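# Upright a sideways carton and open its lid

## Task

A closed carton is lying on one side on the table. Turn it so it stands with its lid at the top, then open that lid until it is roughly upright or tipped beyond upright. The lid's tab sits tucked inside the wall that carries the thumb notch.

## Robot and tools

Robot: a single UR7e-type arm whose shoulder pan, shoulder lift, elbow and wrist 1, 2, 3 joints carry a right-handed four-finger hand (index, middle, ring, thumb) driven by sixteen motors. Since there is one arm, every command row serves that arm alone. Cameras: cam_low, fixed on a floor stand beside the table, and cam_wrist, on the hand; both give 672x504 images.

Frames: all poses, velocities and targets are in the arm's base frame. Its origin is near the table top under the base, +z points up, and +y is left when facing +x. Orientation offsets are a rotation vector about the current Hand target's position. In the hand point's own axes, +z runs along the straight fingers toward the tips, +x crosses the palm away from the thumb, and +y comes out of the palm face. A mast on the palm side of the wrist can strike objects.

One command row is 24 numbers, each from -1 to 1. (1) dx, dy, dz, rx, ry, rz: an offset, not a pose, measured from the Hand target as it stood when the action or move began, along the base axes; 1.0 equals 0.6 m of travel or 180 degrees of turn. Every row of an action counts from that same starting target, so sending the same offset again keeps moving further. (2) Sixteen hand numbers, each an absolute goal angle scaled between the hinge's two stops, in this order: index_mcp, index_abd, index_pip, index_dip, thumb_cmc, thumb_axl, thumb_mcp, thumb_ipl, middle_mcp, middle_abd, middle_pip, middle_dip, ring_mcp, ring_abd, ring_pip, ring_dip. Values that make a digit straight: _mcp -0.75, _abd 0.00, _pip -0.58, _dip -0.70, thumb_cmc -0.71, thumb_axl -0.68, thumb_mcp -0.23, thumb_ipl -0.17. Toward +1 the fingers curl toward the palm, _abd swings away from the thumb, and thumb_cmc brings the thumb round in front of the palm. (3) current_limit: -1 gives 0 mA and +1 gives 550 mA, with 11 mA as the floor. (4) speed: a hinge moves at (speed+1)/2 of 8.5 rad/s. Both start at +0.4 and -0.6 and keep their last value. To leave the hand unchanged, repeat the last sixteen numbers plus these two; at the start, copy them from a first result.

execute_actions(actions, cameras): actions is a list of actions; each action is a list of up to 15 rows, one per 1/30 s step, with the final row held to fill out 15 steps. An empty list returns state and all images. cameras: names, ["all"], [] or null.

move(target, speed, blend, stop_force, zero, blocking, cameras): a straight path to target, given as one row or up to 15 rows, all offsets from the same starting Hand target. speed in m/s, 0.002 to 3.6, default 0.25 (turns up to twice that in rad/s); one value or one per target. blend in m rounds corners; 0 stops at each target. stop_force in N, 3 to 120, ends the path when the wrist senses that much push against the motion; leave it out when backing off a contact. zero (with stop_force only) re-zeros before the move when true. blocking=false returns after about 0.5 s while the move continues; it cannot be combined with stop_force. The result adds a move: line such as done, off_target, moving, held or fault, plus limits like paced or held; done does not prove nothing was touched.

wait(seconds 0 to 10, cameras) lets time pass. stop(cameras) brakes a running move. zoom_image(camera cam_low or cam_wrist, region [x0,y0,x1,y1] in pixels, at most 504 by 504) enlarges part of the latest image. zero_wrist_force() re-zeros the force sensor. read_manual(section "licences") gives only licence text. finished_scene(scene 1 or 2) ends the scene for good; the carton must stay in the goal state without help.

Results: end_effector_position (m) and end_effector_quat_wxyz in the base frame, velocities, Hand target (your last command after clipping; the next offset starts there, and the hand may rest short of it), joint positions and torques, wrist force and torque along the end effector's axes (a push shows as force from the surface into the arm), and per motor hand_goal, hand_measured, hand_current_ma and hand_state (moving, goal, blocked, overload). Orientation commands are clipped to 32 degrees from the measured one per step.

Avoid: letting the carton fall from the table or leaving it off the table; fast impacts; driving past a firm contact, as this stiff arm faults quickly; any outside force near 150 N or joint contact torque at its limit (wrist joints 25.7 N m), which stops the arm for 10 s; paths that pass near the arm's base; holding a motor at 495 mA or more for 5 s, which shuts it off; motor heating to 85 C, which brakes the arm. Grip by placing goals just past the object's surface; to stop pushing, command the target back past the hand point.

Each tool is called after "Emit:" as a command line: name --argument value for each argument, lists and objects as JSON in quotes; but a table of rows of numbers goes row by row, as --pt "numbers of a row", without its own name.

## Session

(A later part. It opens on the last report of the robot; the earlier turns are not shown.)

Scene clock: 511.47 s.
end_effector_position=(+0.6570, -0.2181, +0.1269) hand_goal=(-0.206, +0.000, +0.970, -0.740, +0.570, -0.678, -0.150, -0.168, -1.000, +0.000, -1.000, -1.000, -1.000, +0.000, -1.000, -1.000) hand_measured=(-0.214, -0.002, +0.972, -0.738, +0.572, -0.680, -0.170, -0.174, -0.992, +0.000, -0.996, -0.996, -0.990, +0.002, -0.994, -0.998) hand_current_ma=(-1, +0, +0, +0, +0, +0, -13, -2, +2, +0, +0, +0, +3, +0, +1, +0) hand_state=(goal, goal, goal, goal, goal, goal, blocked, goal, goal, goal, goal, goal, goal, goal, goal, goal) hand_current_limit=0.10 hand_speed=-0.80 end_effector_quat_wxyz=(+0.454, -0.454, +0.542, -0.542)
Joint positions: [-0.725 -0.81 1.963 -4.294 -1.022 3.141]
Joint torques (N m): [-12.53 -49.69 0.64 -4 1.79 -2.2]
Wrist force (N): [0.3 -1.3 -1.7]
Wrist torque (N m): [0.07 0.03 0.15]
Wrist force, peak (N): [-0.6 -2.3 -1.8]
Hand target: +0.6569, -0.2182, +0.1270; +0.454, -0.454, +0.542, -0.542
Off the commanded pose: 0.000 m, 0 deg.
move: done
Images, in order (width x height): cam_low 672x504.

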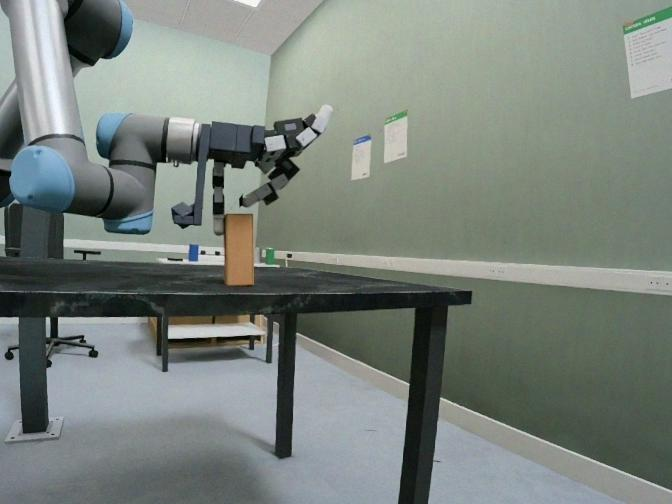

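Emit:
execute_actions --actions '[[[0,0,0,0,0,0,-0.3,0,0.97,-0.739,0.571,-0.678,-0.2,-0.168,-1,0,-1,-1,-1,0,-1,-1,-0.1,-0.92]],[[0,0,0,0,0,0,-0.45,0,0.97,-0.739,0.571,-0.678,-0.3,-0.168,-1,0,-1,-1,-1,0,-1,-1,0.1,-0.92]],[[0,0,0,0,0,0,-0.7,0,0.8,-0.739,0.571,-0.678,-0.36,-0.168,-1,0,-1,-1,-1,0,-1,-1,0.1,-0.75]]]' --cameras '["cam_low"]'

Emit:
zoom_image --camera "cam_low" --region '[130, 150, 330, 300]'

Scene clock: 568.30 s.
end_effector_position=(+0.6569, -0.2182, +0.1270) hand_goal=(-0.700, +0.000, +0.800, -0.740, +0.570, -0.678, -0.360, -0.168, -1.000, +0.000, -1.000, -1.000, -1.000, +0.000, -1.000, -1.000) hand_measured=(-0.682, -0.002, +0.802, -0.738, +0.572, -0.680, -0.356, -0.170, -0.992, +0.000, -0.996, -0.996, -0.990, +0.002, -0.994, -0.998) hand_current_ma=(+8, +0, +0, +0, +0, +0, +1, +0, +2, +0, +0, +0, +3, +0, +1, +0) hand_state=(goal, goal, goal, goal, goal, goal, goal, goal, goal, goal, goal, goal, goal, goal, goal, goal) hand_current_limit=0.10 hand_speed=-0.75 end_effector_quat_wxyz=(+0.454, -0.454, +0.542, -0.542)
Joint positions: [-0.725 -0.811 1.963 -4.294 -1.022 3.141]
Joint torques (N m): [-12.71 -51.14 1.12 -3.84 2.74 -2.2]
Wrist force (N): [-0.1 0.6 -1.4]
Wrist torque (N m): [0.26 0.08 0.10]
Wrist force, peak (N): [0.0 -1.4 -1.9]
Hand target: +0.6569, -0.2182, +0.1270; +0.454, -0.454, +0.542, -0.542
Off the commanded pose: 0.000 m, 0 deg.
Step readings (end_effector_position):
0: (+0.6569, -0.2182, +0.1270)
1: (+0.6569, -0.2182, +0.1270)
2: (+0.6569, -0.2182, +0.1270)
4: (+0.6569, -0.2182, +0.1270)
8: (+0.6569, -0.2182, +0.1270)
15: (+0.6569, -0.2182, +0.1270)
16: (+0.6569, -0.2182, +0.1270)
17: (+0.6569, -0.2182, +0.1270)
19: (+0.6569, -0.2182, +0.1270)
23: (+0.6569, -0.2182, +0.1270)
30: (+0.6569, -0.2182, +0.1270)
31: (+0.6569, -0.2182, +0.1270)
32: (+0.6569, -0.2182, +0.1270)
34: (+0.6569, -0.2182, +0.1270)
38: (+0.6569, -0.2182, +0.1270)
45: (+0.6569, -0.2182, +0.1270)
Images, in order (width x height): cam_low 672x504.

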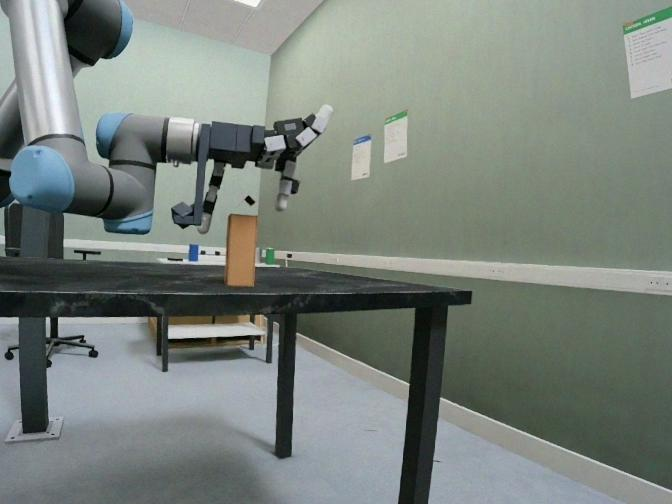

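Scaled by 2.520 from the camera's 672x504 image, which has a finer 960x720 frame.

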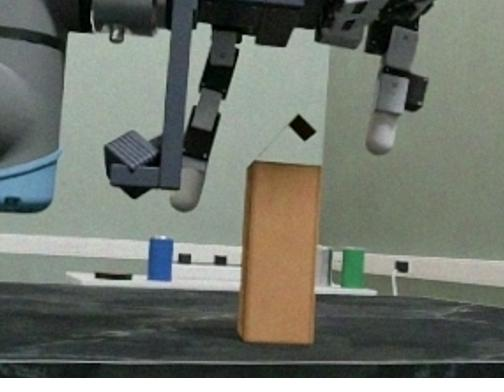

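Emit:
move --target '[0,0,0.25,0,0,0,-0.754,0,-0.576,-0.696,0.571,-0.678,-0.36,-0.168,-1,0,-1,-1,-1,0,-1,-1,0.1,-0.75]' --cameras '["all"]'

Emit:
zoom_image --camera "cam_low" --region '[130, 150, 330, 300]'

Scene clock: 578.13 s.
end_effector_position=(+0.6569, -0.2182, +0.2770) hand_goal=(-0.754, +0.000, -0.576, -0.696, +0.570, -0.678, -0.360, -0.168, -1.000, +0.000, -1.000, -1.000, -1.000, +0.000, -1.000, -1.000) hand_measured=(-0.736, -0.002, -0.568, -0.698, +0.572, -0.680, -0.356, -0.170, -0.992, +0.000, -0.996, -0.996, -0.990, +0.002, -0.996, -0.998) hand_current_ma=(+8, +0, +2, +0, +0, +0, +1, +0, +2, +0, +0, +0, +3, +0, +1, +0) hand_state=(goal, goal, goal, goal, goal, goal, goal, goal, goal, goal, goal, goal, goal, goal, goal, goal) hand_current_limit=0.10 hand_speed=-0.75 end_effector_quat_wxyz=(+0.454, -0.454, +0.542, -0.542)
Joint positions: [-0.725 -1.128 1.939 -3.953 -1.022 3.141]
Joint torques (N m): [-1.94 -45.74 -4.74 0.37 -1.62 2.27]
Wrist force (N): [0.0 0.6 -1.6]
Wrist torque (N m): [0.26 0.05 0.12]
Wrist force, peak (N): [0.0 3.0 -1.4]
Hand target: +0.6569, -0.2182, +0.2770; +0.454, -0.454, +0.542, -0.542
Off the commanded pose: 0.000 m, 0 deg.
move: done
camera_calibration:
cam_wrist: T_world_to_cam=[[0.175525, 0.75387, -0.633144, 0.263732], [-0.61254, 0.587109, 0.529243, 0.339442], [0.770705, 0.294931, 0.564827, -0.472897], [0, 0, 0, 1]] pos_world=[0.526094, -0.258637, 0.254438]

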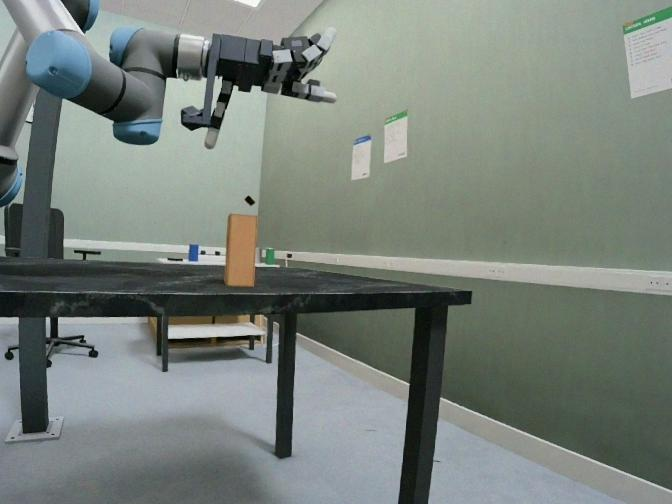

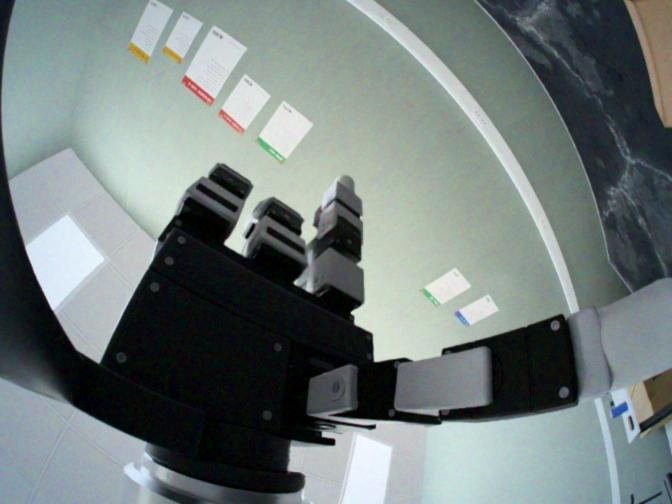

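Scaled by 2.520 from the camera's 672x504 image, which has a finer 960x720 frame.

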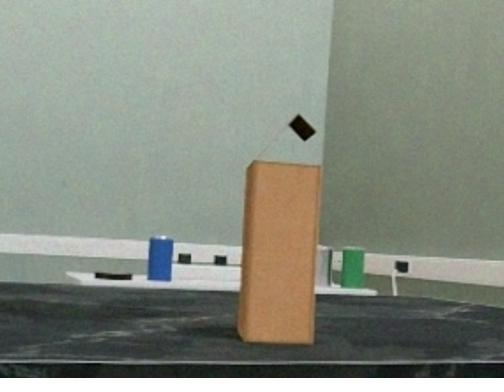

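Emit:
move --target '[-0.168,0.1085,0.04,0.087,0.4925,0,-0.754,-0.22,-0.576,-0.696,0.571,-0.678,-0.36,-0.168,-1,0,-1,0.826,-0.754,0.22,-0.576,-0.696,0.1,-0.6]' --speed 0.35 --cameras '["all"]'

Scene clock: 591.50 s.
end_effector_position=(+0.5562, -0.1530, +0.3009) hand_goal=(-0.754, -0.220, -0.576, -0.696, +0.570, -0.678, -0.360, -0.168, -1.000, +0.000, -1.000, +0.826, -0.754, +0.220, -0.576, -0.696) hand_measured=(-0.748, -0.216, -0.572, -0.698, +0.572, -0.680, -0.356, -0.168, -0.992, +0.000, -0.996, +0.822, -0.750, +0.216, -0.576, -0.698) hand_current_ma=(+1, +0, +0, +0, +0, +0, +1, +0, +2, +0, +0, +0, +1, +0, +0, +0) hand_state=(goal, goal, goal, goal, goal, goal, goal, goal, goal, goal, goal, goal, goal, goal, goal, goal) hand_current_limit=0.10 hand_speed=-0.60 end_effector_quat_wxyz=(+0.000, -0.643, +0.766, -0.001)
Joint positions: [-0.492 -1.187 1.254 -1.638 -1.572 2.823]
Joint torques (N m): [-13.04 -44.74 -20.13 -0.09 2.45 -2.35]
Wrist force (N): [0.0 -0.5 0.0]
Wrist torque (N m): [0.02 -0.08 0.05]
Wrist force, peak (N): [0.1 0.8 -1.8]
Hand target: +0.5561, -0.1531, +0.3010; -0.001, -0.643, +0.766, -0.001
Off the commanded pose: 0.000 m, 0 deg.
move: done
camera_calibration:
cam_wrist: T_world_to_cam=[[-0.489071, 0.871251, -0.0416019, 0.45706], [0.603356, 0.372363, 0.705201, -0.535204], [0.629898, 0.319792, -0.707786, 0.0371134], [0, 0, 0, 1]] pos_world=[0.523076, -0.210793, 0.422709]

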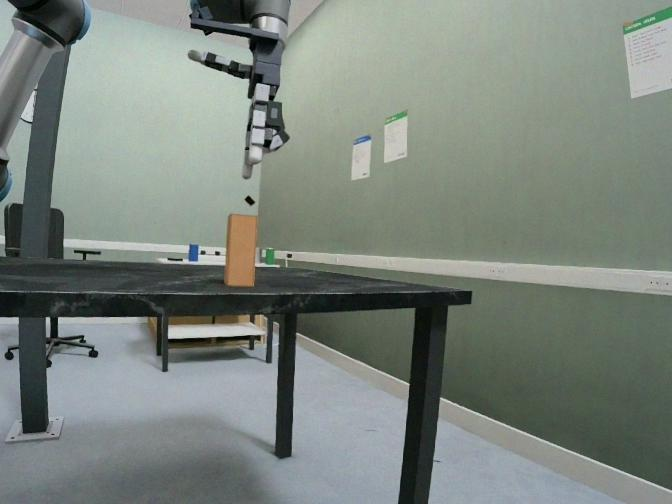

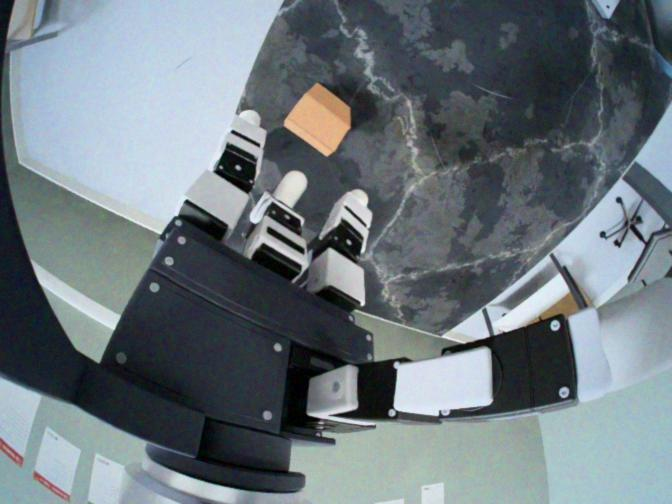

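Emit:
zoom_image --camera "cam_wrist" --region '[220, 60, 420, 210]'

Scaled by 2.520 from the camera's 672x504 image, which has a finer 960x720 frame.

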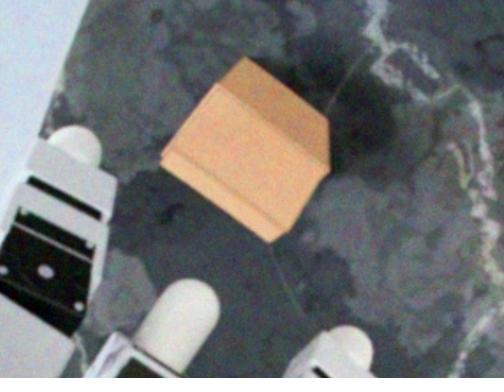

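Emit:
move --target '[0.021,-0.0067,-0.11,0,0,0,-0.754,-0.22,-0.576,-0.696,0.571,-0.678,-0.36,-0.168,-1,0,-1,0.826,-0.754,0.22,-0.576,-0.696,0.1,-0.6]' --cameras '["all"]'

Emit:
zoom_image --camera "cam_low" --region '[150, 130, 350, 280]'

Emit:
zoom_image --camera "cam_wrist" --region '[220, 60, 420, 210]'

Scene clock: 636.90 s.
end_effector_position=(+0.5687, -0.1571, +0.2350) hand_goal=(-0.754, -0.220, -0.576, -0.696, +0.570, -0.678, -0.360, -0.168, -1.000, +0.000, -1.000, +0.826, -0.754, +0.220, -0.576, -0.696) hand_measured=(-0.750, -0.216, -0.572, -0.698, +0.572, -0.680, -0.356, -0.168, -0.992, +0.000, -0.996, +0.822, -0.750, +0.216, -0.576, -0.698) hand_current_ma=(+1, +0, +0, +0, +0, +0, +1, +0, +2, +0, +0, +0, +1, +0, +0, +0) hand_state=(goal, goal, goal, goal, goal, goal, goal, goal, goal, goal, goal, goal, goal, goal, goal, goal) hand_current_limit=0.10 hand_speed=-0.60 end_effector_quat_wxyz=(-0.001, -0.643, +0.766, +0.000)
Joint positions: [-0.489 -1.132 1.345 -1.784 -1.572 2.827]
Joint torques (N m): [5.03 -48.21 -28.22 -2.39 1.98 0.95]
Wrist force (N): [-0.2 -0.2 0.1]
Wrist torque (N m): [0.05 -0.05 0.00]
Wrist force, peak (N): [-0.3 -0.5 1.5]
Hand target: +0.5687, -0.1571, +0.2350; -0.001, -0.643, +0.766, -0.001
Off the commanded pose: 0.000 m, 0 deg.
move: done
camera_calibration:
cam_wrist: T_world_to_cam=[[-0.489024, 0.871293, -0.0412804, 0.463832], [0.603587, 0.372177, 0.705101, -0.494901], [0.629713, 0.319895, -0.707904, -0.0160957], [0, 0, 0, 1]] pos_world=[0.535676, -0.214793, 0.356708]

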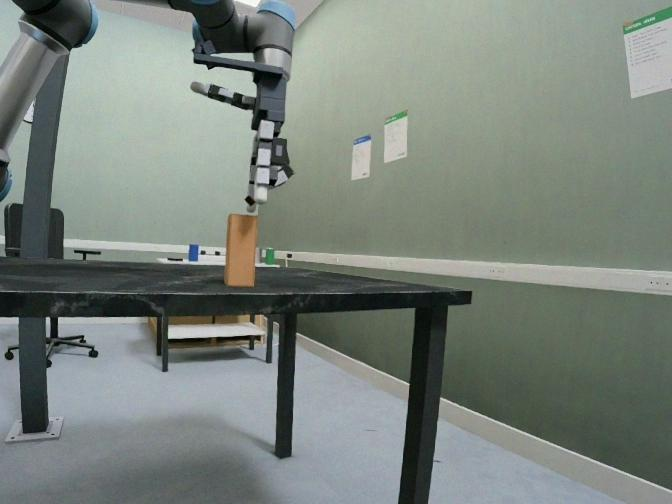

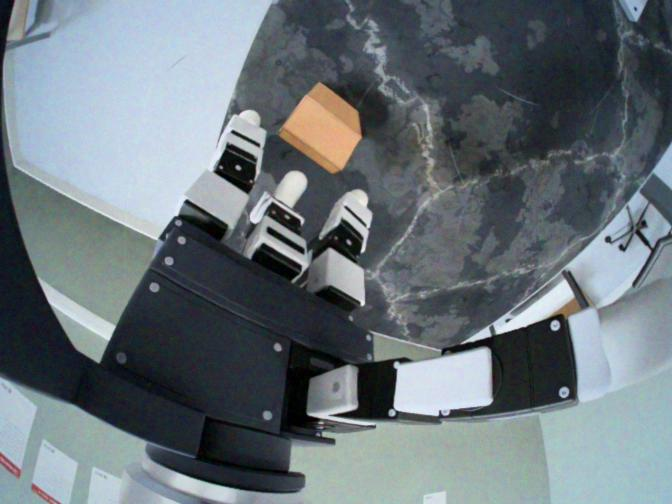

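Scaled by 2.520 from the camera's 672x504 image, which has a finer 960x720 frame.

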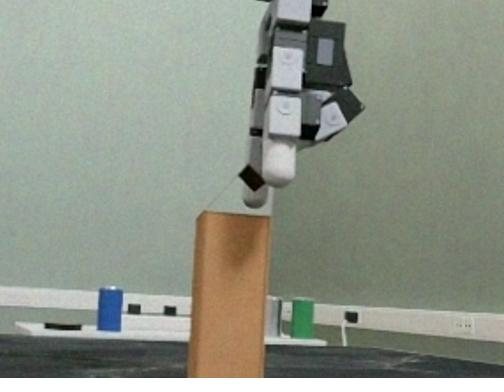

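Scaled by 2.520 from the camera's 672x504 image, which has a finer 960x720 frame.

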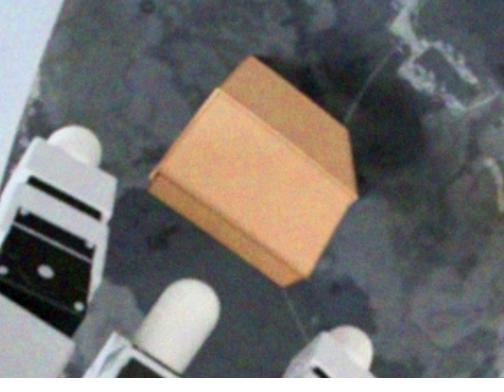

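Emit:
move --target '[-0.0164,0.0029,-0.075,0,0,0,-0.754,-0.22,-0.576,-0.696,0.571,-0.678,-0.36,-0.168,-1,0,-1,0.174,-0.754,0.22,-0.576,-0.696,0.1,-0.6]' --speed 0.08 --cameras '["all"]'

Emit:
zoom_image --camera "cam_low" --region '[150, 130, 350, 280]'

Emit:
zoom_image --camera "cam_wrist" --region '[220, 60, 420, 210]'

Scene clock: 673.60 s.
end_effector_position=(+0.5588, -0.1554, +0.1899) hand_goal=(-0.754, -0.220, -0.576, -0.696, +0.570, -0.678, -0.360, -0.168, -1.000, +0.000, -1.000, +0.174, -0.754, +0.220, -0.576, -0.696) hand_measured=(-0.750, -0.216, -0.572, -0.698, +0.572, -0.680, -0.356, -0.168, -0.992, +0.000, -0.996, +0.176, -0.750, +0.216, -0.576, -0.698) hand_current_ma=(+1, +0, +0, +0, +0, +0, +1, +0, +2, +0, +0, +0, +1, +0, +0, +0) hand_state=(goal, goal, goal, goal, goal, goal, goal, goal, goal, goal, goal, goal, goal, goal, goal, goal) hand_current_limit=0.10 hand_speed=-0.60 end_effector_quat_wxyz=(-0.001, -0.643, +0.766, +0.000)
Joint positions: [-0.493 -1.127 1.456 -1.9 -1.572 2.822]
Joint torques (N m): [-5.17 -50.83 -27.25 -1.08 0.73 -0.99]
Wrist force (N): [-0.1 -0.1 0.3]
Wrist torque (N m): [0.07 -0.07 0.11]
Wrist force, peak (N): [-0.2 -0.1 0.9]
Hand target: +0.5589, -0.1554, +0.1900; -0.001, -0.643, +0.766, -0.001
Off the commanded pose: 0.000 m, 0 deg.
move: done
camera_calibration:
cam_wrist: T_world_to_cam=[[-0.489027, 0.871291, -0.0412834, 0.455785], [0.603584, 0.372181, 0.705101, -0.457779], [0.629713, 0.319895, -0.707904, -0.0423628], [0, 0, 0, 1]] pos_world=[0.525876, -0.213193, 0.311608]

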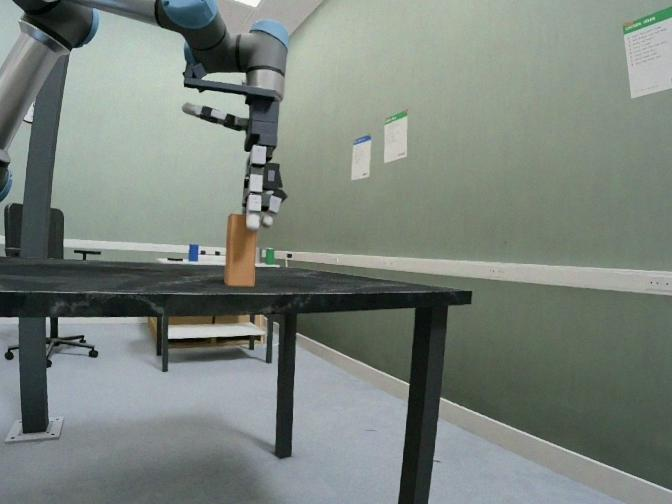

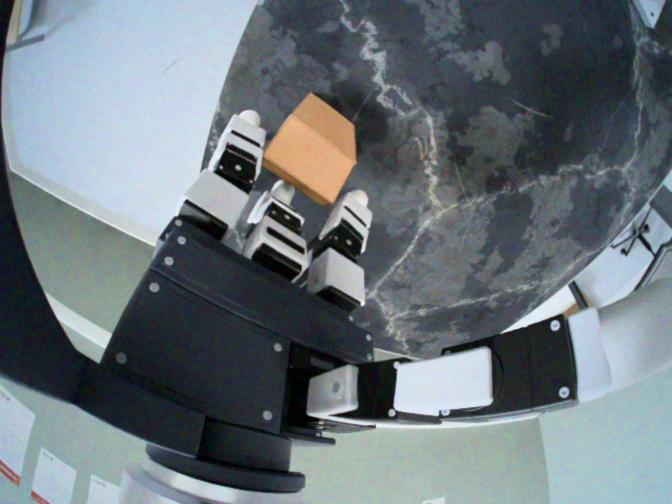

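Scaled by 2.520 from the camera's 672x504 image, which has a finer 960x720 frame.

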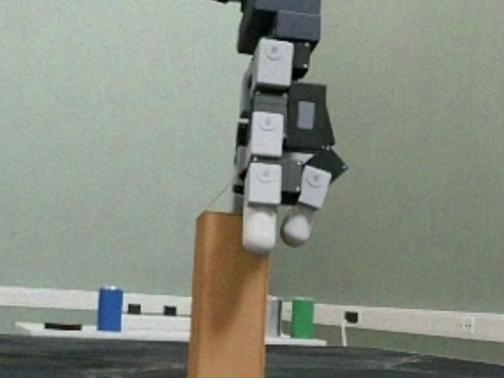

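Scaled by 2.520 from the camera's 672x504 image, which has a finer 960x720 frame.

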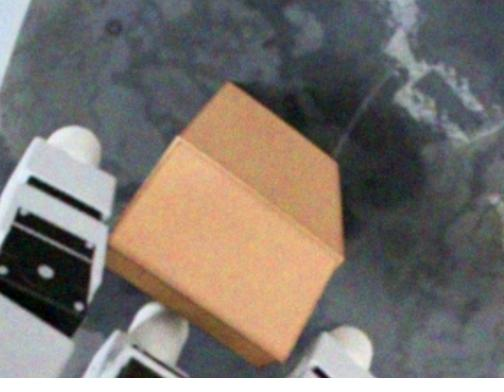

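Emit:
execute_actions --actions '[[[0,0,0,0,0,0,-0.754,0.0,-0.576,-0.696,0.571,-0.678,-0.36,-0.168,-1,0,-1,0.174,-0.754,0.0,-0.576,-0.696,-0.15,-0.75]],[[0,0,0,0,0,0,-0.754,0.25,-0.576,-0.696,0.571,-0.678,-0.36,-0.168,-1,0,-1,0.174,-0.754,-0.25,-0.576,-0.696,-0.15,-0.75]],[[0,0,0,0,0,0,-0.754,0.25,-0.576,-0.696,0.571,-0.678,-0.36,-0.168,-1,0,-1,0.174,-0.754,-0.25,-0.576,-0.696,-0.15,-0.75]]]' --cameras '["all"]'

Emit:
zoom_image --camera "cam_low" --region '[150, 130, 350, 280]'

Emit:
zoom_image --camera "cam_wrist" --region '[220, 60, 420, 210]'

Scene clock: 683.00 s.
end_effector_position=(+0.5589, -0.1554, +0.1900) hand_goal=(-0.754, +0.250, -0.576, -0.696, +0.570, -0.678, -0.360, -0.168, -1.000, +0.000, -1.000, +0.174, -0.754, -0.250, -0.576, -0.696) hand_measured=(-0.754, -0.068, -0.574, -0.698, +0.572, -0.680, -0.356, -0.168, -0.992, +0.000, -0.996, +0.176, -0.750, +0.060, -0.576, -0.698) hand_current_ma=(+0, -234, +0, +0, +0, +0, +1, +0, +2, +0, +0, +0, +1, +234, +0, +0) hand_state=(goal, blocked, goal, goal, goal, goal, goal, goal, goal, goal, goal, goal, goal, blocked, goal, goal) hand_current_limit=-0.15 hand_speed=-0.75 end_effector_quat_wxyz=(-0.001, -0.643, +0.766, -0.001)
Joint positions: [-0.493 -1.127 1.456 -1.9 -1.572 2.822]
Joint torques (N m): [9.42 -50.58 -30.12 -3.67 1.8 2.31]
Wrist force (N): [-0.2 -0.2 0.2]
Wrist torque (N m): [0.05 -0.06 0.09]
Wrist force, peak (N): [-0.3 -0.2 0.5]
Hand target: +0.5589, -0.1554, +0.1900; -0.001, -0.643, +0.766, -0.001
Off the commanded pose: 0.000 m, 0 deg.
Step readings (end_effector_position):
0: (+0.5589, -0.1554, +0.1900)
1: (+0.5589, -0.1554, +0.1900)
2: (+0.5589, -0.1554, +0.1900)
4: (+0.5589, -0.1554, +0.1900)
8: (+0.5589, -0.1554, +0.1900)
15: (+0.5589, -0.1554, +0.1900)
16: (+0.5589, -0.1554, +0.1900)
17: (+0.5589, -0.1554, +0.1900)
19: (+0.5589, -0.1554, +0.1900)
23: (+0.5589, -0.1554, +0.1900)
30: (+0.5589, -0.1554, +0.1900)
31: (+0.5589, -0.1554, +0.1900)
32: (+0.5589, -0.1554, +0.1900)
34: (+0.5589, -0.1554, +0.1900)
38: (+0.5589, -0.1554, +0.1900)
45: (+0.5589, -0.1554, +0.1900)
camera_calibration:
cam_wrist: T_world_to_cam=[[-0.489021, 0.871286, -0.0414751, 0.455757], [0.60346, 0.372267, 0.705162, -0.457822], [0.629837, 0.31981, -0.707832, -0.0424292], [0, 0, 0, 1]] pos_world=[0.525876, -0.213093, 0.311709]

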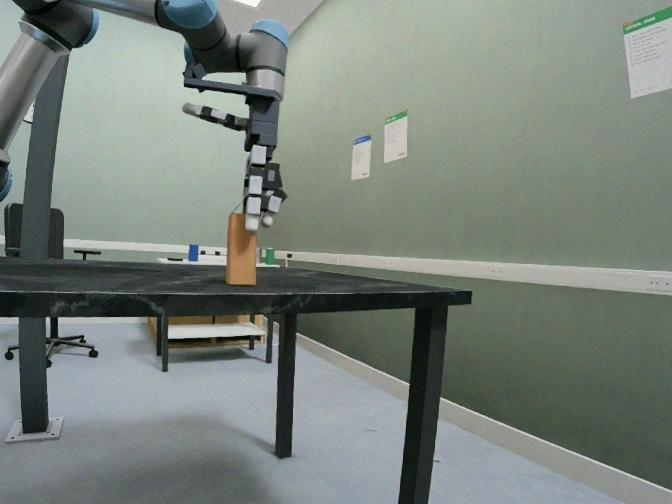

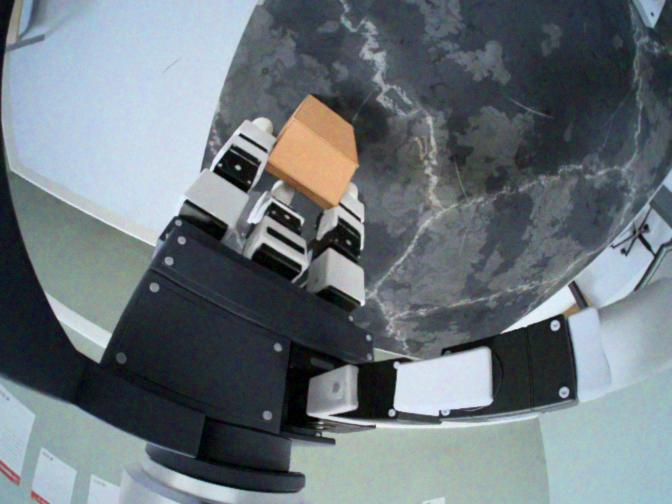

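Scaled by 2.520 from the camera's 672x504 image, which has a finer 960x720 frame.

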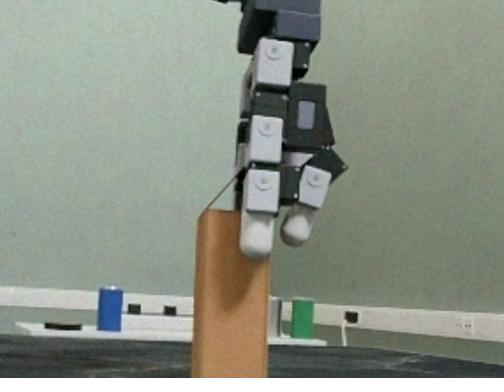

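Scaled by 2.520 from the camera's 672x504 image, which has a finer 960x720 frame.

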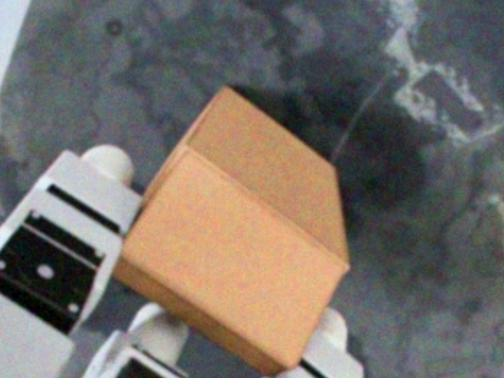

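Emit:
execute_actions --actions '[[[0,0,0,0,0,0,-0.754,0.25,-0.576,-0.696,0.571,-0.678,-0.36,-0.168,-1,0,-1,0.5,-0.754,-0.25,-0.576,-0.696,-0.15,-0.8]],[[0,0,0,0,0,0,-0.754,0.25,-0.576,-0.696,0.571,-0.678,-0.36,-0.168,-1,0,-1,0.826,-0.754,-0.25,-0.576,-0.696,-0.15,-0.8]],[[0,0,0,0,0,0,-0.754,0.25,-0.576,-0.696,0.571,-0.678,-0.36,-0.168,-1,0,-0.8,0.826,-0.754,-0.25,-0.576,-0.696,-0.15,-0.8]],[[0,0,0,0,0,0,-0.754,0.25,-0.576,-0.696,0.571,-0.678,-0.36,-0.168,-1,0,-0.577,0.826,-0.754,-0.25,-0.576,-0.696,-0.15,-0.8]]]' --cameras '["all"]'

Emit:
zoom_image --camera "cam_low" --region '[150, 130, 350, 280]'

Emit:
zoom_image --camera "cam_wrist" --region '[220, 60, 420, 210]'

Scene clock: 693.30 s.
end_effector_position=(+0.5589, -0.1554, +0.1900) hand_goal=(-0.754, +0.250, -0.576, -0.696, +0.570, -0.678, -0.360, -0.168, -1.000, +0.000, -0.578, +0.826, -0.754, -0.250, -0.576, -0.696) hand_measured=(-0.750, -0.066, -0.574, -0.698, +0.572, -0.680, -0.356, -0.168, -1.000, +0.002, -0.604, +0.818, -0.736, +0.056, -0.572, -0.698) hand_current_ma=(+1, -234, +0, +0, +0, +0, +1, +0, +0, +0, -13, -1, +7, +234, +0, +0) hand_state=(goal, blocked, goal, goal, goal, goal, goal, goal, goal, goal, blocked, goal, goal, blocked, goal, goal) hand_current_limit=-0.15 hand_speed=-0.80 end_effector_quat_wxyz=(-0.001, -0.643, +0.766, -0.001)
Joint positions: [-0.493 -1.127 1.456 -1.9 -1.572 2.822]
Joint torques (N m): [9.61 -47.03 -29.33 -0.83 2.67 2.3]
Wrist force (N): [0.2 -0.1 -0.5]
Wrist torque (N m): [0.16 -0.04 0.13]
Wrist force, peak (N): [0.4 -0.8 -1.6]
Hand target: +0.5589, -0.1554, +0.1900; -0.001, -0.643, +0.766, -0.001
Off the commanded pose: 0.000 m, 0 deg.
Step readings (end_effector_position):
0: (+0.5589, -0.1554, +0.1900)
1: (+0.5589, -0.1554, +0.1900)
2: (+0.5589, -0.1554, +0.1900)
4: (+0.5589, -0.1554, +0.1900)
8: (+0.5589, -0.1554, +0.1900)
15: (+0.5589, -0.1554, +0.1900)
16: (+0.5589, -0.1554, +0.1900)
17: (+0.5589, -0.1554, +0.1900)
19: (+0.5589, -0.1554, +0.1900)
23: (+0.5589, -0.1554, +0.1900)
30: (+0.5589, -0.1554, +0.1900)
31: (+0.5589, -0.1554, +0.1900)
32: (+0.5589, -0.1554, +0.1900)
34: (+0.5589, -0.1554, +0.1900)
38: (+0.5589, -0.1554, +0.1900)
45: (+0.5589, -0.1554, +0.1900)
46: (+0.5589, -0.1554, +0.1900)
47: (+0.5589, -0.1554, +0.1900)
49: (+0.5589, -0.1554, +0.1900)
53: (+0.5589, -0.1554, +0.1900)
60: (+0.5589, -0.1554, +0.1900)
camera_calibration:
cam_wrist: T_world_to_cam=[[-0.489021, 0.871286, -0.0414751, 0.455757], [0.60346, 0.372267, 0.705162, -0.457822], [0.629837, 0.31981, -0.707832, -0.0424292], [0, 0, 0, 1]] pos_world=[0.525876, -0.213093, 0.311709]

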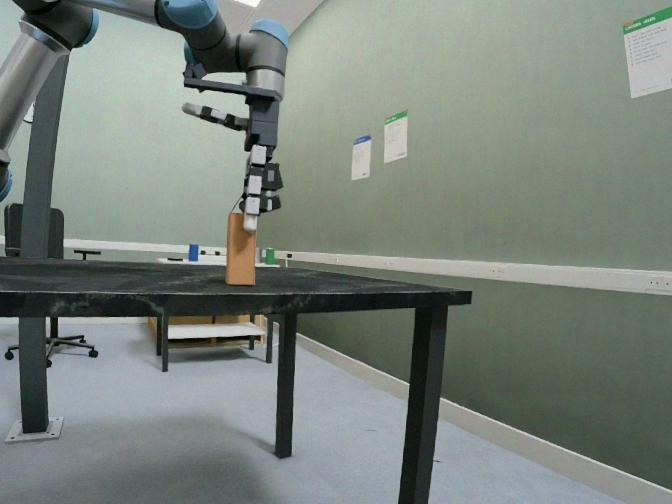

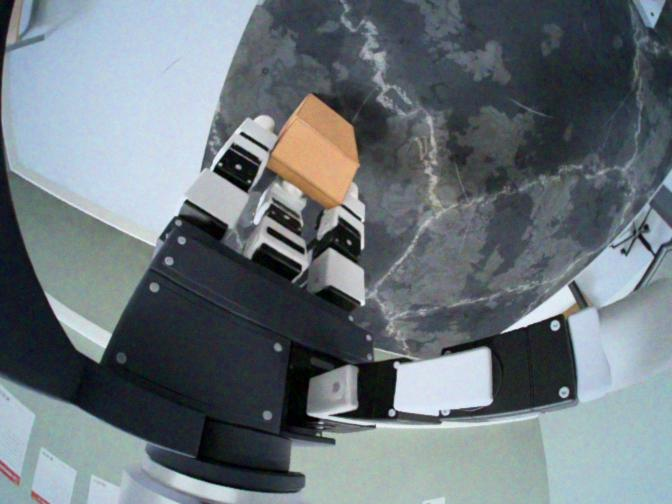

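Scaled by 2.520 from the camera's 672x504 image, which has a finer 960x720 frame.

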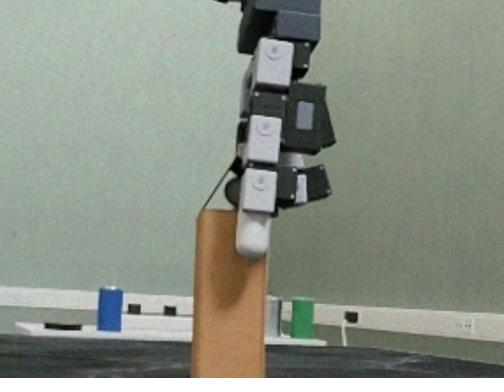

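Scaled by 2.520 from the camera's 672x504 image, which has a finer 960x720 frame.

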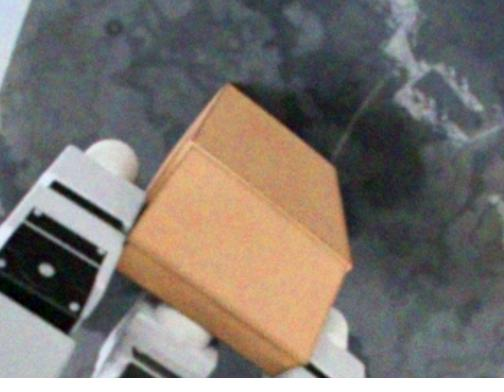

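Emit:
execute_actions --actions '[[[0,0,0,0,0,0,-0.754,0.25,-0.576,-0.696,0.571,-0.678,-0.36,-0.168,-1,0,-0.36,0.65,-0.754,-0.25,-0.576,-0.696,-0.15,-0.8]],[[0,0,0,0,0,0,-0.754,0.25,-0.576,-0.696,0.571,-0.678,-0.36,-0.168,-1,0,-0.139,0.464,-0.754,-0.25,-0.576,-0.696,-0.15,-0.8]],[[0,0,0,0,0,0,-0.754,0.25,-0.576,-0.696,0.571,-0.678,-0.36,-0.168,-0.91,0,-0.03,0.32,-0.754,-0.25,-0.576,-0.696,-0.15,-0.8]],[[0,0,0,0,0,0,-0.754,0.25,-0.576,-0.696,0.571,-0.678,-0.36,-0.168,-0.822,0,0.08,0.174,-0.754,-0.25,-0.576,-0.696,-0.15,-0.8]]]' --cameras '["cam_low"]'

Emit:
zoom_image --camera "cam_low" --region '[150, 130, 350, 280]'

Scene clock: 703.10 s.
end_effector_position=(+0.5589, -0.1554, +0.1900) hand_goal=(-0.754, +0.250, -0.576, -0.696, +0.570, -0.678, -0.360, -0.168, -0.822, +0.000, +0.080, +0.174, -0.754, -0.250, -0.576, -0.696) hand_measured=(-0.742, -0.066, -0.570, -0.696, +0.572, -0.680, -0.356, -0.168, -0.834, +0.002, +0.070, +0.176, -0.740, +0.056, -0.566, -0.696) hand_current_ma=(+4, -234, +1, +0, +0, +0, +1, +0, -3, +0, -2, +0, +5, +234, +2, +0) hand_state=(goal, blocked, goal, goal, goal, goal, goal, goal, goal, goal, goal, goal, goal, blocked, goal, goal) hand_current_limit=-0.15 hand_speed=-0.80 end_effector_quat_wxyz=(-0.001, -0.643, +0.766, -0.001)
Joint positions: [-0.493 -1.127 1.456 -1.9 -1.572 2.822]
Joint torques (N m): [10.13 -41.33 -25.74 -1.35 2.59 2.16]
Wrist force (N): [-0.1 -0.1 0.0]
Wrist torque (N m): [0.08 -0.07 0.11]
Wrist force, peak (N): [1.0 -0.7 -3.4]
Hand target: +0.5589, -0.1554, +0.1900; -0.001, -0.643, +0.766, -0.001
Off the commanded pose: 0.000 m, 0 deg.
Step readings (end_effector_position):
0: (+0.5589, -0.1554, +0.1900)
1: (+0.5589, -0.1554, +0.1900)
2: (+0.5589, -0.1554, +0.1900)
4: (+0.5589, -0.1554, +0.1900)
8: (+0.5589, -0.1554, +0.1900)
15: (+0.5589, -0.1554, +0.1900)
16: (+0.5589, -0.1554, +0.1900)
17: (+0.5589, -0.1554, +0.1900)
19: (+0.5589, -0.1554, +0.1900)
23: (+0.5589, -0.1554, +0.1900)
30: (+0.5589, -0.1554, +0.1900)
31: (+0.5589, -0.1554, +0.1900)
32: (+0.5589, -0.1554, +0.1900)
34: (+0.5589, -0.1554, +0.1900)
38: (+0.5589, -0.1554, +0.1900)
45: (+0.5589, -0.1554, +0.1900)
46: (+0.5589, -0.1554, +0.1900)
47: (+0.5589, -0.1554, +0.1900)
49: (+0.5589, -0.1554, +0.1900)
53: (+0.5589, -0.1554, +0.1900)
60: (+0.5589, -0.1554, +0.1900)
Images, in order (width x height): cam_low 672x504.

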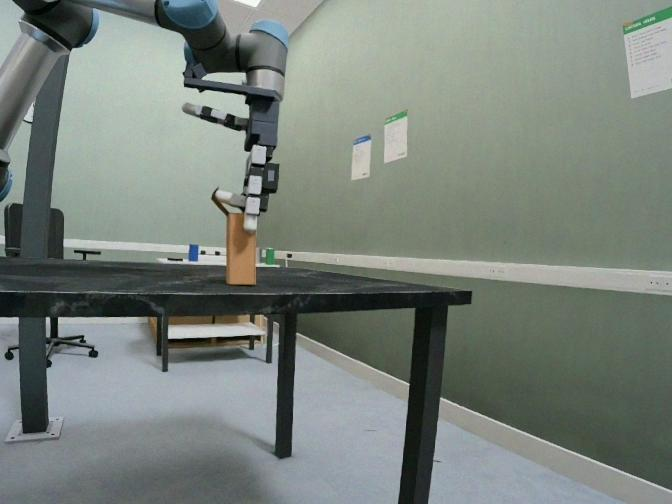

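Scaled by 2.520 from the camera's 672x504 image, which has a finer 960x720 frame.

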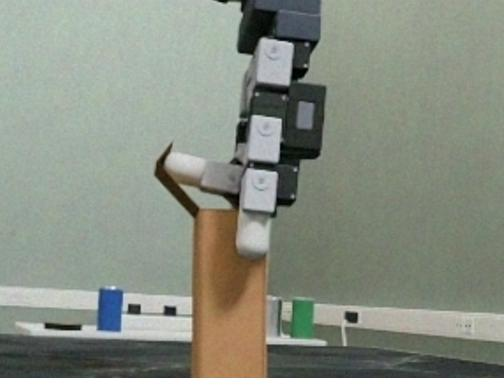

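Emit:
execute_actions --actions '[[[0,0,0,0,0,0,-0.754,0.25,-0.576,-0.696,0.571,-0.678,-0.36,-0.168,-0.91,0,-0.03,0.32,-0.754,-0.25,-0.576,-0.696,-0.15,-0.8]],[[0,0,0,0,0,0,-0.754,0.25,-0.576,-0.696,0.571,-0.678,-0.36,-0.168,-1,0,-0.139,0.464,-0.754,-0.25,-0.576,-0.696,-0.15,-0.8]],[[0,0,0,0,0,0,-0.754,0.25,-0.576,-0.696,0.571,-0.678,-0.36,-0.168,-1,0,-0.577,0.826,-0.754,-0.25,-0.576,-0.696,-0.15,-0.7]],[[0,0,0,0,0,0,-0.754,0.25,-0.576,-0.696,0.571,-0.678,-0.36,-0.168,-1,0,-1,0.826,-0.754,-0.25,-0.576,-0.696,-0.15,-0.75]],[[0,0,0,0,0,0,-0.754,0.25,-0.576,-0.696,0.571,-0.678,-0.36,-0.168,-1,0,-1,0.174,-0.754,-0.25,-0.576,-0.696,-0.15,-0.75]],[[0,0,0,0,0,0,-0.754,0.25,-0.576,-0.696,0.571,-0.678,-0.36,-0.168,-1,0,-1,-0.7,-0.754,-0.25,-0.576,-0.696,-0.15,-0.6]]]' --cameras '["cam_low"]'

Emit:
zoom_image --camera "cam_low" --region '[150, 130, 350, 280]'

Scene clock: 718.20 s.
end_effector_position=(+0.5589, -0.1554, +0.1900) hand_goal=(-0.754, +0.250, -0.576, -0.696, +0.570, -0.678, -0.360, -0.168, -1.000, +0.000, -1.000, -0.700, -0.754, -0.250, -0.576, -0.696) hand_measured=(-0.746, -0.066, -0.570, -0.696, +0.572, -0.680, -0.356, -0.168, -0.992, +0.002, -0.994, -0.696, -0.744, +0.056, -0.568, -0.696) hand_current_ma=(+2, -234, +1, +0, +0, +0, +1, +0, +2, +0, +1, +0, +3, +234, +1, +0) hand_state=(goal, blocked, goal, goal, goal, goal, goal, goal, goal, goal, goal, goal, goal, blocked, goal, goal) hand_current_limit=-0.15 hand_speed=-0.60 end_effector_quat_wxyz=(-0.001, -0.643, +0.766, -0.001)
Joint positions: [-0.493 -1.127 1.456 -1.9 -1.572 2.822]
Joint torques (N m): [10.08 -41.89 -23.9 -4.72 2.51 2.33]
Wrist force (N): [-0.1 -0.1 0.1]
Wrist torque (N m): [0.05 -0.08 0.11]
Wrist force, peak (N): [-0.3 -0.3 0.0]
Hand target: +0.5589, -0.1554, +0.1900; -0.001, -0.643, +0.766, -0.001
Off the commanded pose: 0.000 m, 0 deg.
Step readings (end_effector_position):
0: (+0.5589, -0.1554, +0.1900)
1: (+0.5589, -0.1554, +0.1900)
2: (+0.5589, -0.1554, +0.1900)
4: (+0.5589, -0.1554, +0.1900)
8: (+0.5589, -0.1554, +0.1900)
15: (+0.5589, -0.1554, +0.1900)
16: (+0.5589, -0.1554, +0.1900)
17: (+0.5589, -0.1554, +0.1900)
19: (+0.5589, -0.1554, +0.1900)
23: (+0.5589, -0.1554, +0.1900)
30: (+0.5589, -0.1554, +0.1900)
31: (+0.5589, -0.1554, +0.1900)
32: (+0.5589, -0.1554, +0.1900)
34: (+0.5589, -0.1554, +0.1900)
38: (+0.5589, -0.1554, +0.1900)
45: (+0.5589, -0.1554, +0.1900)
46: (+0.5589, -0.1554, +0.1900)
47: (+0.5589, -0.1554, +0.1900)
49: (+0.5589, -0.1554, +0.1900)
53: (+0.5589, -0.1554, +0.1900)
60: (+0.5589, -0.1554, +0.1900)
61: (+0.5589, -0.1554, +0.1900)
62: (+0.5589, -0.1554, +0.1900)
64: (+0.5589, -0.1554, +0.1900)
68: (+0.5589, -0.1554, +0.1900)
75: (+0.5589, -0.1554, +0.1900)
76: (+0.5589, -0.1554, +0.1900)
77: (+0.5589, -0.1554, +0.1900)
79: (+0.5589, -0.1554, +0.1900)
83: (+0.5589, -0.1554, +0.1900)
90: (+0.5589, -0.1554, +0.1900)
Images, in order (width x height): cam_low 672x504.

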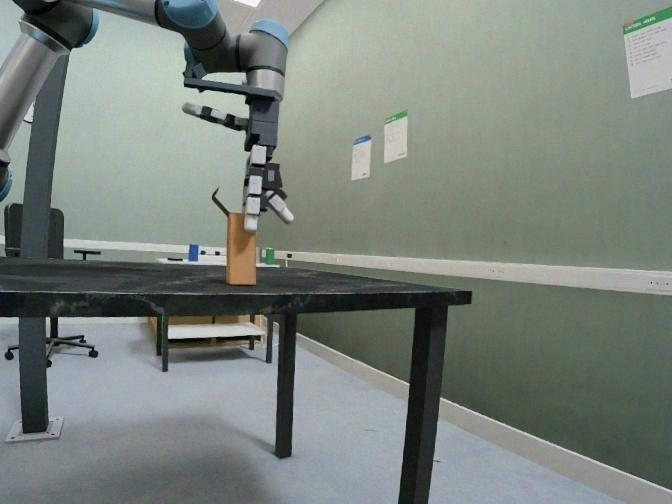

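Scaled by 2.520 from the camera's 672x504 image, which has a finer 960x720 frame.

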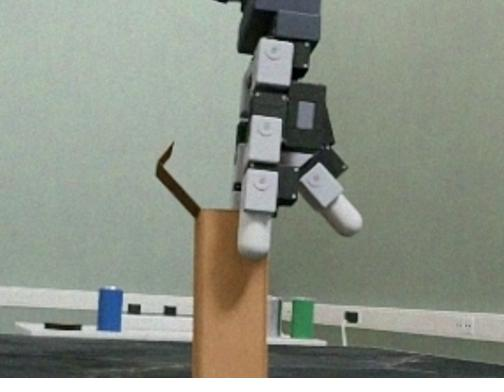

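Lid stays at ~125°. Release slowly, then rise.

Emit:
execute_actions --actions '[[[0,0,0,0,0,0,-0.754,0.05,-0.576,-0.696,0.571,-0.678,-0.36,-0.168,-1,0,-1,-0.7,-0.754,-0.05,-0.576,-0.696,-0.15,-0.9]],[[0,0,0,0,0,0,-0.754,-0.22,-0.576,-0.696,0.571,-0.678,-0.36,-0.168,-1,0,-1,-0.7,-0.754,0.22,-0.576,-0.696,0,-0.95]],[[0,0,0,0,0,0,-0.754,-0.22,-0.576,-0.696,0.571,-0.678,-0.36,-0.168,-1,0,-1,-0.7,-0.754,0.22,-0.576,-0.696,0,-0.95]],[[0,0,0,0,0,0,-0.754,-0.22,-0.576,-0.696,0.571,-0.678,-0.36,-0.168,-1,0,-1,-0.7,-0.754,0.22,-0.576,-0.696,0,-0.95]],[[0,0,0,0,0,0,-0.754,-0.22,-0.576,-0.696,0.571,-0.678,-0.36,-0.168,-1,0,-1,-0.7,-0.754,0.22,-0.576,-0.696,0,-0.95]]]'

Emit:
move --target '[0.01,-0.002,0.22,0,0,0,-0.754,-0.22,-0.576,-0.696,0.571,-0.678,-0.36,-0.168,-1,0,-1,-0.7,-0.754,0.22,-0.576,-0.696,0,-0.95]' --speed 0.1 --cameras '["all"]'

Emit:
zoom_image --camera "cam_low" --region '[150, 130, 350, 300]'

Scene clock: 732.97 s.
end_effector_position=(+0.5589, -0.1554, +0.1900) hand_goal=(-0.754, -0.220, -0.576, -0.696, +0.570, -0.678, -0.360, -0.168, -1.000, +0.000, -1.000, -0.700, -0.754, +0.220, -0.576, -0.696) hand_measured=(-0.750, -0.214, -0.572, -0.696, +0.572, -0.680, -0.356, -0.168, -0.992, +0.002, -0.994, -0.696, -0.750, +0.214, -0.572, -0.696) hand_current_ma=(+1, +1, +0, +0, +0, +0, +1, +0, +2, +0, +1, +0, +1, -1, +0, +0) hand_state=(goal, goal, goal, goal, goal, goal, goal, goal, goal, goal, goal, goal, goal, goal, goal, goal) hand_current_limit=0.00 hand_speed=-0.95 end_effector_quat_wxyz=(-0.001, -0.643, +0.766, -0.001)
Joint positions: [-0.493 -1.127 1.456 -1.9 -1.572 2.822]
Joint torques (N m): [9.36 -41.5 -21.56 -4.62 2.53 2.21]
Wrist force (N): [-0.3 -0.3 0.2]
Wrist torque (N m): [0.05 -0.06 0.09]
Wrist force, peak (N): [-0.3 -0.2 0.4]
Hand target: +0.5589, -0.1554, +0.1900; -0.001, -0.643, +0.766, -0.001
Off the commanded pose: 0.000 m, 0 deg.
Step readings (end_effector_position):
0: (+0.5589, -0.1554, +0.1900)
1: (+0.5589, -0.1554, +0.1900)
2: (+0.5589, -0.1554, +0.1900)
4: (+0.5589, -0.1554, +0.1900)
8: (+0.5589, -0.1554, +0.1900)
15: (+0.5589, -0.1554, +0.1900)
16: (+0.5589, -0.1554, +0.1900)
17: (+0.5589, -0.1554, +0.1900)
19: (+0.5589, -0.1554, +0.1900)
23: (+0.5589, -0.1554, +0.1900)
30: (+0.5589, -0.1554, +0.1900)
31: (+0.5589, -0.1554, +0.1900)
32: (+0.5589, -0.1554, +0.1900)
34: (+0.5589, -0.1554, +0.1900)
38: (+0.5589, -0.1554, +0.1900)
45: (+0.5589, -0.1554, +0.1900)
46: (+0.5589, -0.1554, +0.1900)
47: (+0.5589, -0.1554, +0.1900)
49: (+0.5589, -0.1554, +0.1900)
53: (+0.5589, -0.1554, +0.1900)
60: (+0.5589, -0.1554, +0.1900)
61: (+0.5589, -0.1554, +0.1900)
62: (+0.5589, -0.1554, +0.1900)
64: (+0.5589, -0.1554, +0.1900)
68: (+0.5589, -0.1554, +0.1900)
75: (+0.5589, -0.1554, +0.1900)

Scene clock: 734.73 s.
end_effector_position=(+0.5649, -0.1566, +0.3219) hand_goal=(-0.754, -0.220, -0.576, -0.696, +0.570, -0.678, -0.360, -0.168, -1.000, +0.000, -1.000, -0.700, -0.754, +0.220, -0.576, -0.696) hand_measured=(-0.750, -0.214, -0.572, -0.696, +0.572, -0.680, -0.356, -0.168, -0.992, +0.002, -0.994, -0.696, -0.750, +0.214, -0.572, -0.696) hand_current_ma=(+1, +1, +0, +0, +0, +0, +1, +0, +2, +0, +1, +0, +1, +0, +0, +0) hand_state=(goal, goal, goal, goal, goal, goal, goal, goal, goal, goal, goal, goal, goal, goal, goal, goal) hand_current_limit=0.00 hand_speed=-0.95 end_effector_quat_wxyz=(+0.000, -0.643, +0.766, -0.001)
Joint positions: [-0.491 -1.165 1.169 -1.575 -1.572 2.825]
Joint torques (N m): [9.24 -39.26 -19 -3.26 1.26 2.03]
Wrist force (N): [-0.3 0.1 0.3]
Wrist torque (N m): [0.09 -0.05 0.00]
Wrist force, peak (N): [-0.3 0.0 1.6]
Hand target: +0.5649, -0.1566, +0.3220; -0.001, -0.643, +0.766, -0.001
Off the commanded pose: 0.000 m, 0 deg.
move: done
camera_calibration:
cam_wrist: T_world_to_cam=[[-0.489074, 0.871258, -0.0414124, 0.465207], [0.603437, 0.372254, 0.705189, -0.55408], [0.629818, 0.3199, -0.707809, 0.0476287], [0, 0, 0, 1]] pos_world=[0.531876, -0.214293, 0.443709]

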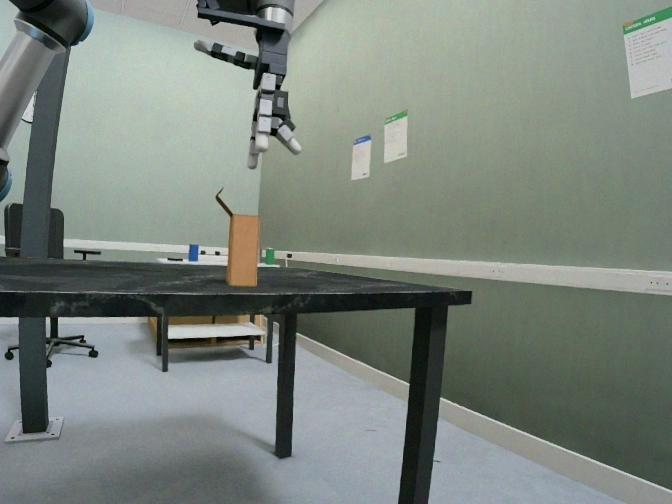

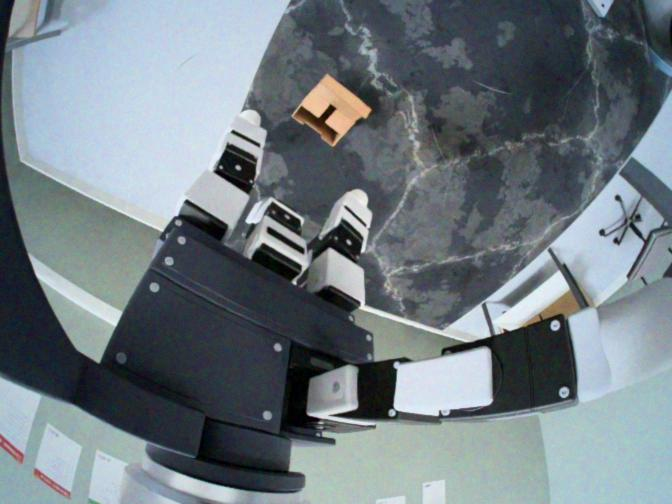

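Scaled by 2.520 from the camera's 672x504 image, which has a finer 960x720 frame.

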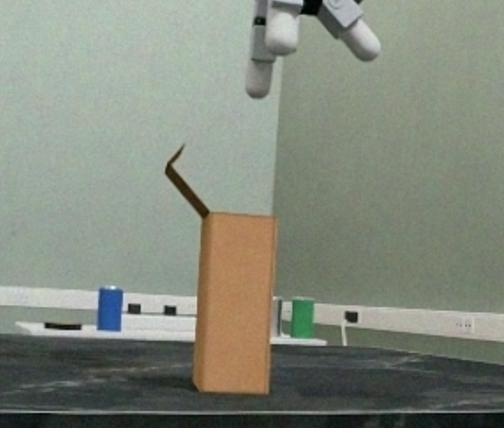

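Emit:
finished_scene --scene 2

The scene is finished: the task was done.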